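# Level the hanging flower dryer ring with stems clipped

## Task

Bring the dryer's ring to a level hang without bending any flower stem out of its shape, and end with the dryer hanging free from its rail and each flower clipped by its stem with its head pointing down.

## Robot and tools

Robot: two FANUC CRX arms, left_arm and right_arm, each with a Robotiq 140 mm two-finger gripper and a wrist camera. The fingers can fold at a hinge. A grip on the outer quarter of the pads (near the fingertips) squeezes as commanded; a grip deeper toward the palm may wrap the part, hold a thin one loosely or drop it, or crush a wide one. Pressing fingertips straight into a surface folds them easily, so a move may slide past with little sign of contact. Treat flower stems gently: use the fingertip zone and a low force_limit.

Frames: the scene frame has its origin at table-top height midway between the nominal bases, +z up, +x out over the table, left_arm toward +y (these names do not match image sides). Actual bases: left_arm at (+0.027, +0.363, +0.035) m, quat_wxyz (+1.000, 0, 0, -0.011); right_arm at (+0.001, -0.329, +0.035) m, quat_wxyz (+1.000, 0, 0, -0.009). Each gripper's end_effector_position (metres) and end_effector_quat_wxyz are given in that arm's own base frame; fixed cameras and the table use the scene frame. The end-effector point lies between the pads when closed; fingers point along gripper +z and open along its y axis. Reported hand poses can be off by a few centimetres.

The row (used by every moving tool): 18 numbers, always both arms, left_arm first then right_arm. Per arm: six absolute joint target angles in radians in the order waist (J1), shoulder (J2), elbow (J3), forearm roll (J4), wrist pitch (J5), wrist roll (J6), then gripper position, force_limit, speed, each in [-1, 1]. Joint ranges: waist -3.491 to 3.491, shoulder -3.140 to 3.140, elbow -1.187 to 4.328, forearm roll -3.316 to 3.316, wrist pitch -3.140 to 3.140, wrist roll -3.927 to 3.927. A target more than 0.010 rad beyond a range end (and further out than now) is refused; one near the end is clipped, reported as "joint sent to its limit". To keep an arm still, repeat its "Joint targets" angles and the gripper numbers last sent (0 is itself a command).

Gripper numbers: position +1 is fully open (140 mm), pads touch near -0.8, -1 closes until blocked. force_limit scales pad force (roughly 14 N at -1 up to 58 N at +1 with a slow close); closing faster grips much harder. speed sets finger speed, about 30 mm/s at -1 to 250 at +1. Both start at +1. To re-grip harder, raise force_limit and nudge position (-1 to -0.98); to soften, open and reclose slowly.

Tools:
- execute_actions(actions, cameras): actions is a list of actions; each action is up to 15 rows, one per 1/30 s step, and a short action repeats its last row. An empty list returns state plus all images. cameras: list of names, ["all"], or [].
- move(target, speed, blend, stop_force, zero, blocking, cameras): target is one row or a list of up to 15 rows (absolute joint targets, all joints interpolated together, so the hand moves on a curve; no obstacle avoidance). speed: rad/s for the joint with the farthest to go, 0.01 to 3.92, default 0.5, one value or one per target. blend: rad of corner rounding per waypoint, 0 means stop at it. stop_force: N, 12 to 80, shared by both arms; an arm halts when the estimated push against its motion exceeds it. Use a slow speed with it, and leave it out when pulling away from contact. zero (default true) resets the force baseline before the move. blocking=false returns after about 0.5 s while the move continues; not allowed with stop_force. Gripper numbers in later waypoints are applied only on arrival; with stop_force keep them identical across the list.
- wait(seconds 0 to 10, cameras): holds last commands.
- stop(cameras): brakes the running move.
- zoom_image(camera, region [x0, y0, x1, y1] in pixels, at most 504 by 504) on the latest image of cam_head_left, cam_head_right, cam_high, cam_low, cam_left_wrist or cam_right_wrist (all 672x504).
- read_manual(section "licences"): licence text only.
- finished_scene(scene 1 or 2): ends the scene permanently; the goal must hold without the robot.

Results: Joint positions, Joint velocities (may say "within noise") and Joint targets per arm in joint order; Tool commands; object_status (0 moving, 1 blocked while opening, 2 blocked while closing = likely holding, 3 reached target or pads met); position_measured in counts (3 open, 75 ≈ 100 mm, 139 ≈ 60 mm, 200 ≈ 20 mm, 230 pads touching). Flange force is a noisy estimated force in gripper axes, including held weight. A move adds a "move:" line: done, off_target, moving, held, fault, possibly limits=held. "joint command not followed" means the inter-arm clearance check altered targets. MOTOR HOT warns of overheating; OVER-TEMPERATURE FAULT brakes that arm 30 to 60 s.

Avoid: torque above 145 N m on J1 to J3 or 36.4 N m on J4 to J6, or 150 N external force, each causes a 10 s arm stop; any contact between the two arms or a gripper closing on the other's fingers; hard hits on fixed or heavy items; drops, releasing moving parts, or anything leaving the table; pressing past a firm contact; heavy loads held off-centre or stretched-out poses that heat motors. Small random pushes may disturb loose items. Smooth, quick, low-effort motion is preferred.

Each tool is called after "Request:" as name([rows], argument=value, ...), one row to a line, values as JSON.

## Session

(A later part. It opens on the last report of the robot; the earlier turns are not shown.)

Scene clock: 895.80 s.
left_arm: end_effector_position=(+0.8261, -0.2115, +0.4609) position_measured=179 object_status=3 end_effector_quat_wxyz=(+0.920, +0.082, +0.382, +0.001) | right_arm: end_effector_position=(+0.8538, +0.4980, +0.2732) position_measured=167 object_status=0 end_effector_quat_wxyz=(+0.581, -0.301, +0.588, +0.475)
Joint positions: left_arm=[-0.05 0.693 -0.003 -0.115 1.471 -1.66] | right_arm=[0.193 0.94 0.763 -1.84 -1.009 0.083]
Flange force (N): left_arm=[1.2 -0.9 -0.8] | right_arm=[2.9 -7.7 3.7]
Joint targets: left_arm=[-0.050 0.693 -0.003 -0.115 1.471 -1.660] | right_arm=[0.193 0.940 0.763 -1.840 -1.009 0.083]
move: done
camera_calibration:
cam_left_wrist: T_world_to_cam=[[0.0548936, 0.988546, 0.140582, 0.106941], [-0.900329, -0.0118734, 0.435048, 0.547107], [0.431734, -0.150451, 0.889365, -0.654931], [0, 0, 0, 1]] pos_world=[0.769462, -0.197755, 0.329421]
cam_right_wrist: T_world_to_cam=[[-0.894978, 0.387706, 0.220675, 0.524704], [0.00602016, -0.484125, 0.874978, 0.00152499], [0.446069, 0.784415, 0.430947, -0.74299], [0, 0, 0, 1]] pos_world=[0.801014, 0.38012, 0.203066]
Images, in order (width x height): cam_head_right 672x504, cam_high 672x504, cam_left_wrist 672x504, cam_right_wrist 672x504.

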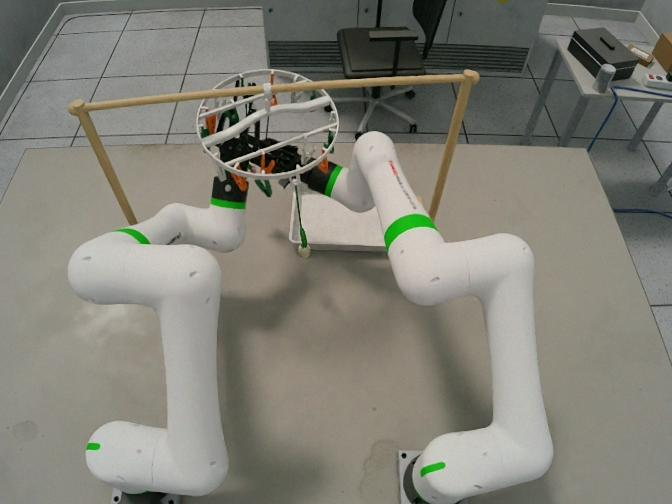

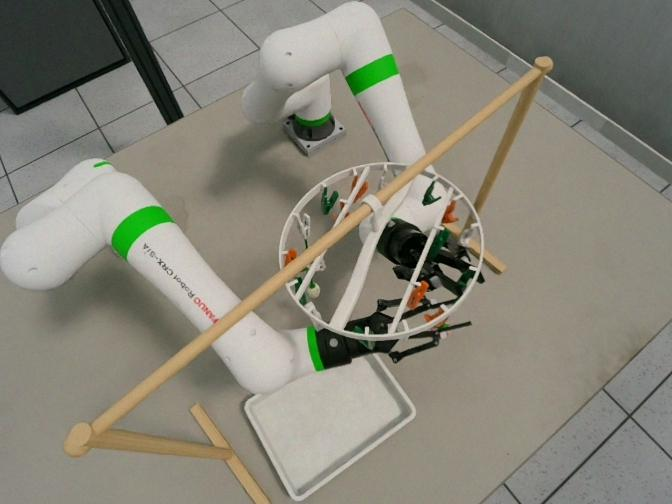

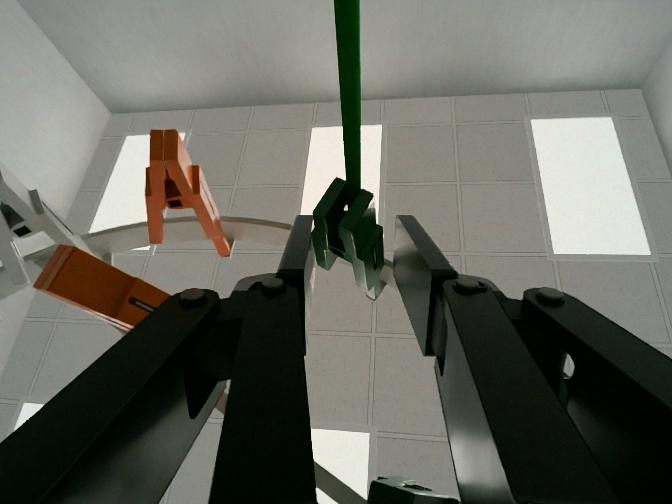

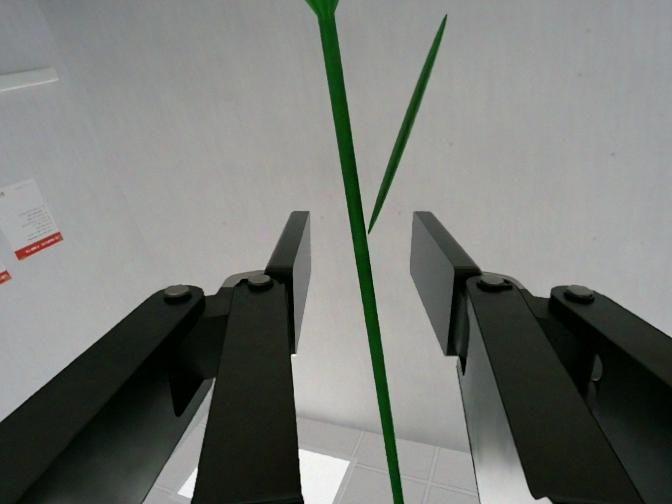

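Request:
move([
  [-0.0502,0.6931,-0.0028,-0.1149,1.4707,-1.66,-0.4,0,-1,0.0006,0.85,0.47,-1.8724,-1.2552,0.25,-0.3,-0.5,-1],
  [-0.0502,0.6931,-0.0028,-0.1149,1.4707,-1.66,-0.4,0,-1,-0.25,0.35,0.0,-1.875,-1.15,0.25,-0.3,-0.5,-1],
  [-0.0502,0.6931,-0.0028,-0.1149,1.4707,-1.66,-0.4,0,-1,-0.7,-0.4,-0.75,-1.875,-1.15,0.25,-0.3,-0.5,-1],
], speed=[0.12,0.4,0.6], blend=[0.02,0.05,0], cameras=["cam_left_wrist","cam_high","cam_head_left"])

Request:
zoom_image(camera="cam_high", region=[270, 150, 510, 350])

Request:
zoom_image(camera="cam_left_wrist", region=[260, 110, 460, 310])

Scene clock: 911.07 s.
left_arm: end_effector_position=(+0.8261, -0.2115, +0.4609) position_measured=179 object_status=3 end_effector_quat_wxyz=(+0.920, +0.082, +0.382, +0.001) | right_arm: end_effector_position=(+0.5096, +0.0276, +0.3403) position_measured=167 object_status=3 end_effector_quat_wxyz=(+0.718, -0.058, +0.662, +0.208)
Joint positions: left_arm=[-0.05 0.693 -0.003 -0.115 1.471 -1.66] | right_arm=[-0.7 -0.4 -0.75 -1.875 -1.15 0.25]
Flange force (N): left_arm=[1.5 -1.2 -0.6] | right_arm=[5.3 -5.9 2.4]
Joint targets: left_arm=[-0.050 0.693 -0.003 -0.115 1.471 -1.660] | right_arm=[-0.700 -0.400 -0.750 -1.875 -1.150 0.250]
move: done
camera_calibration:
cam_left_wrist: T_world_to_cam=[[0.0548998, 0.988544, 0.140594, 0.106932], [-0.90031, -0.01188, 0.435087, 0.547078], [0.431773, -0.150465, 0.889344, -0.654957], [0, 0, 0, 1]] pos_world=[0.769462, -0.197755, 0.329421]
Images, in order (width x height): cam_head_left 672x504, cam_high 672x504, cam_left_wrist 672x504.

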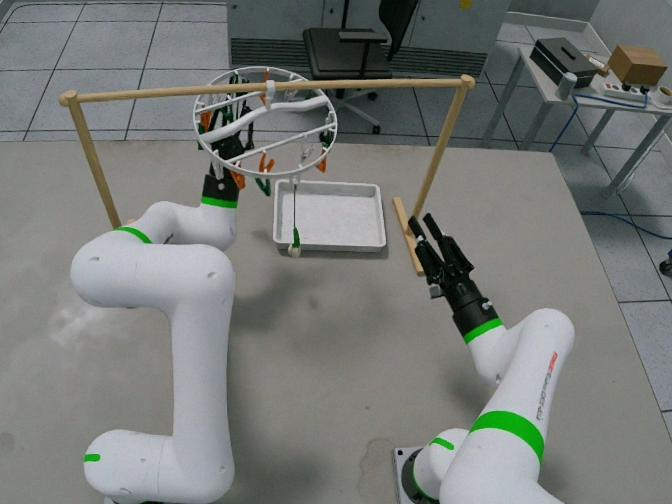

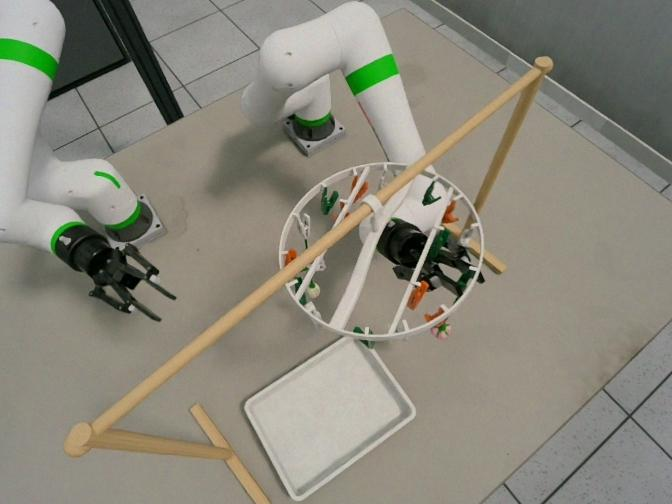

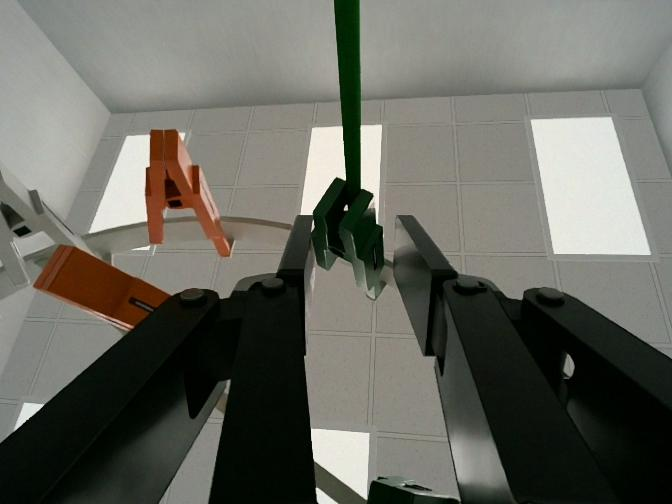

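Scaled by 2.100 from the camera's 672x504 image, which has a finer 960x720 frame.

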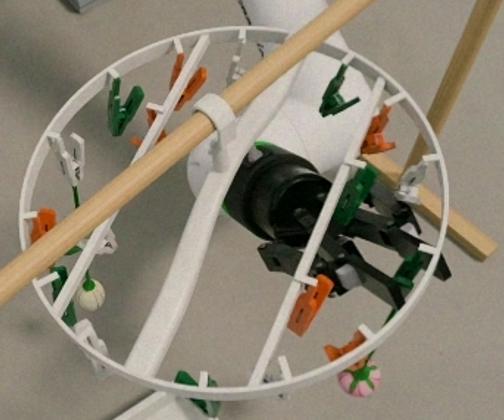

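Scaled by 2.520 from the camera's 672x504 image, which has a finer 960x720 frame.

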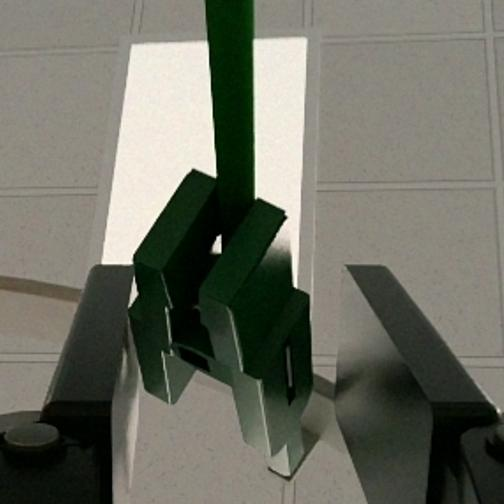

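Request:
move([
  [-0.0502,0.6931,-0.0028,-0.1149,1.4707,-1.66,-0.25,0,-1,-0.7,-0.4,-0.75,-1.875,-1.15,0.25,-0.3,-0.5,-1],
  [-0.0408,0.692,-0.1082,-0.1209,1.576,-1.6,-0.25,0,-1,-0.7,-0.4,-0.75,-1.875,-1.15,0.25,-0.3,-0.5,-1],
  [-0.08,0.6,-0.28,-0.06,1.5,-1.65,-0.25,0,-1,-0.7,-0.4,-0.75,-1.875,-1.15,0.25,-0.3,-0.5,-1],
  [-0.12,0.2,-1.05,0.0,1.337,-1.676,-0.25,0,-1,-0.7,-0.4,-0.75,-1.875,-1.15,0.25,-0.3,-0.5,-1],
  [0.6,-0.3,-1.05,0.0,1.337,-1.676,-0.25,0,-1,-0.7,-0.4,-0.75,-1.875,-1.15,0.25,-0.3,-0.5,-1],
], speed=[0.1,0.06,0.12,0.3,0.5], blend=[0,0.01,0.03,0.05,0], cameras=["cam_low","cam_high","cam_head_left"])

Scene clock: 925.90 s.
left_arm: end_effector_position=(+0.4781, +0.1695, +0.4810) position_measured=160 object_status=3 end_effector_quat_wxyz=(+0.827, -0.116, +0.458, +0.304) | right_arm: end_effector_position=(+0.5096, +0.0276, +0.3403) position_measured=167 object_status=3 end_effector_quat_wxyz=(+0.718, -0.058, +0.662, +0.208)
Joint positions: left_arm=[0.6 -0.3 -1.05 0 1.337 -1.676] | right_arm=[-0.7 -0.4 -0.75 -1.875 -1.15 0.25]
Flange force (N): left_arm=no reading | right_arm=[2.9 -3.6 0.3]
Joint targets: left_arm=[0.600 -0.300 -1.050 0.000 1.337 -1.676] | right_arm=[-0.700 -0.400 -0.750 -1.875 -1.150 0.250]
move: done
Images, in order (width x height): cam_head_left 672x504, cam_high 672x504, cam_low 672x504.

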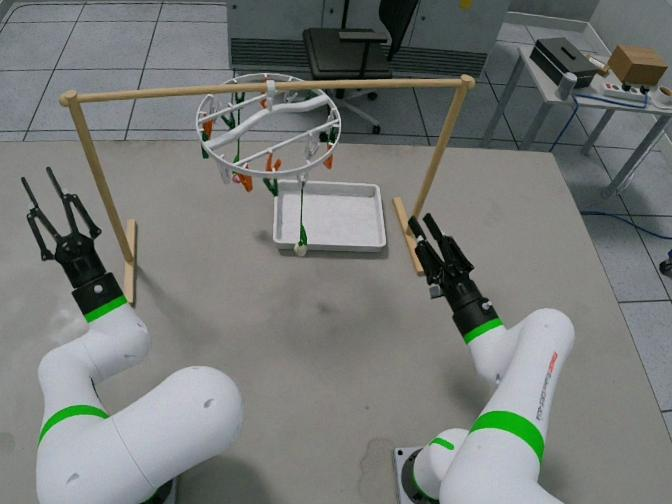

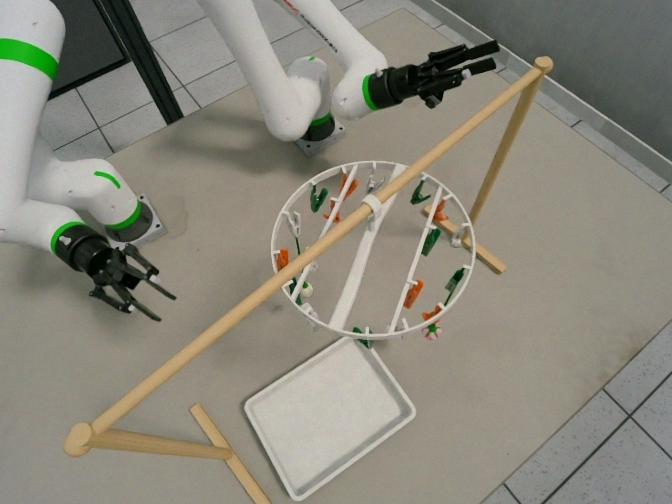

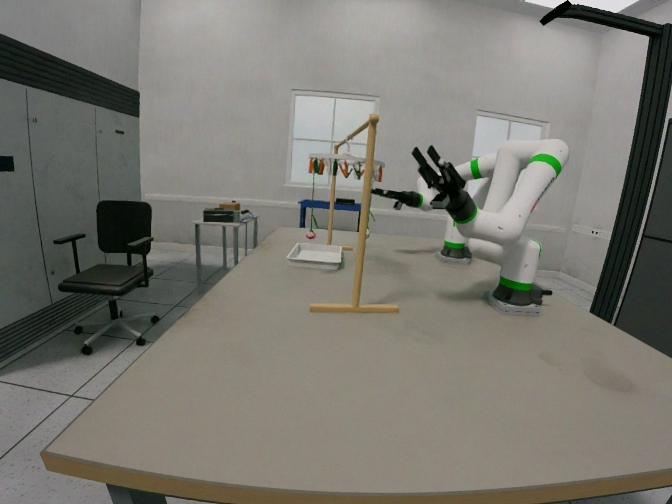

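Let it settle and check the level.

Request:
wait(seconds=4, cameras=["cam_low","cam_high"])

Request:
zoom_image(camera="cam_low", region=[280, 110, 410, 240])

Request:
zoom_image(camera="cam_high", region=[260, 150, 500, 350])

Scene clock: 933.20 s.
left_arm: end_effector_position=(+0.4781, +0.1696, +0.4810) position_measured=160 object_status=3 end_effector_quat_wxyz=(+0.827, -0.116, +0.458, +0.304) | right_arm: end_effector_position=(+0.5096, +0.0276, +0.3403) position_measured=167 object_status=3 end_effector_quat_wxyz=(+0.718, -0.058, +0.662, +0.208)
Joint positions: left_arm=[0.6 -0.3 -1.05 0 1.337 -1.676] | right_arm=[-0.7 -0.4 -0.75 -1.875 -1.15 0.25]
Flange force (N): left_arm=no reading | right_arm=[2.6 -3.0 0.4]
Joint targets: left_arm=[0.600 -0.300 -1.050 0.000 1.337 -1.676] | right_arm=[-0.700 -0.400 -0.750 -1.875 -1.150 0.250]
Tool commands: left_gripper/position=-0.25 left_gripper/force_limit=+0.0 left_gripper/speed=-1.0 right_gripper/position=-0.3 right_gripper/force_limit=-0.5 right_gripper/speed=-1.0
wait: 4.00 s; at rest from the start
Images, in order (width x height): cam_high 672x504, cam_low 672x504.

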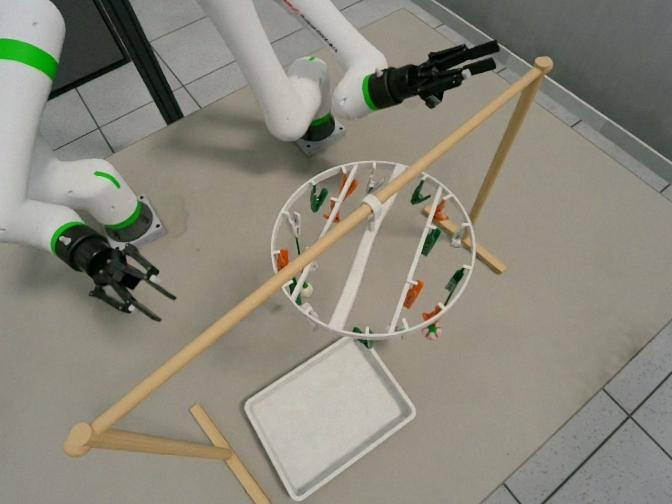

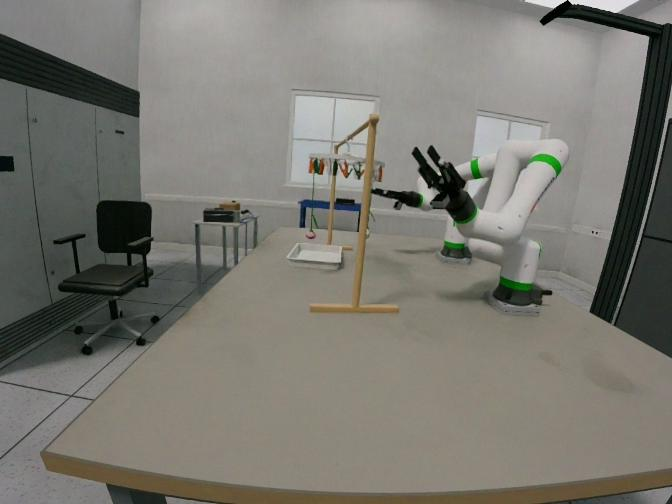

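Scaled by 3.877 from the camera's 672x504 image, which has a finer 960x720 frame.

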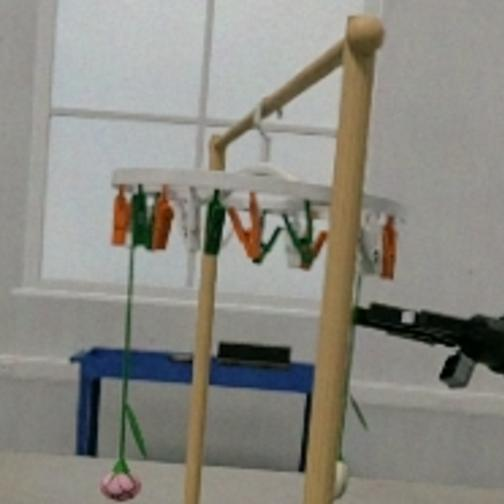

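Scaled by 2.100 from the camera's 672x504 image, which has a finer 960x720 frame.

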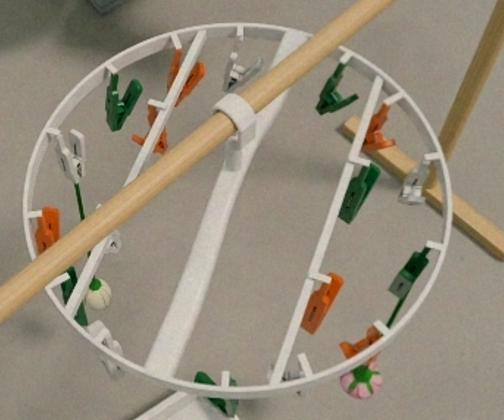

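Request:
finished_scene(scene=2)

The scene is finished: the task was done.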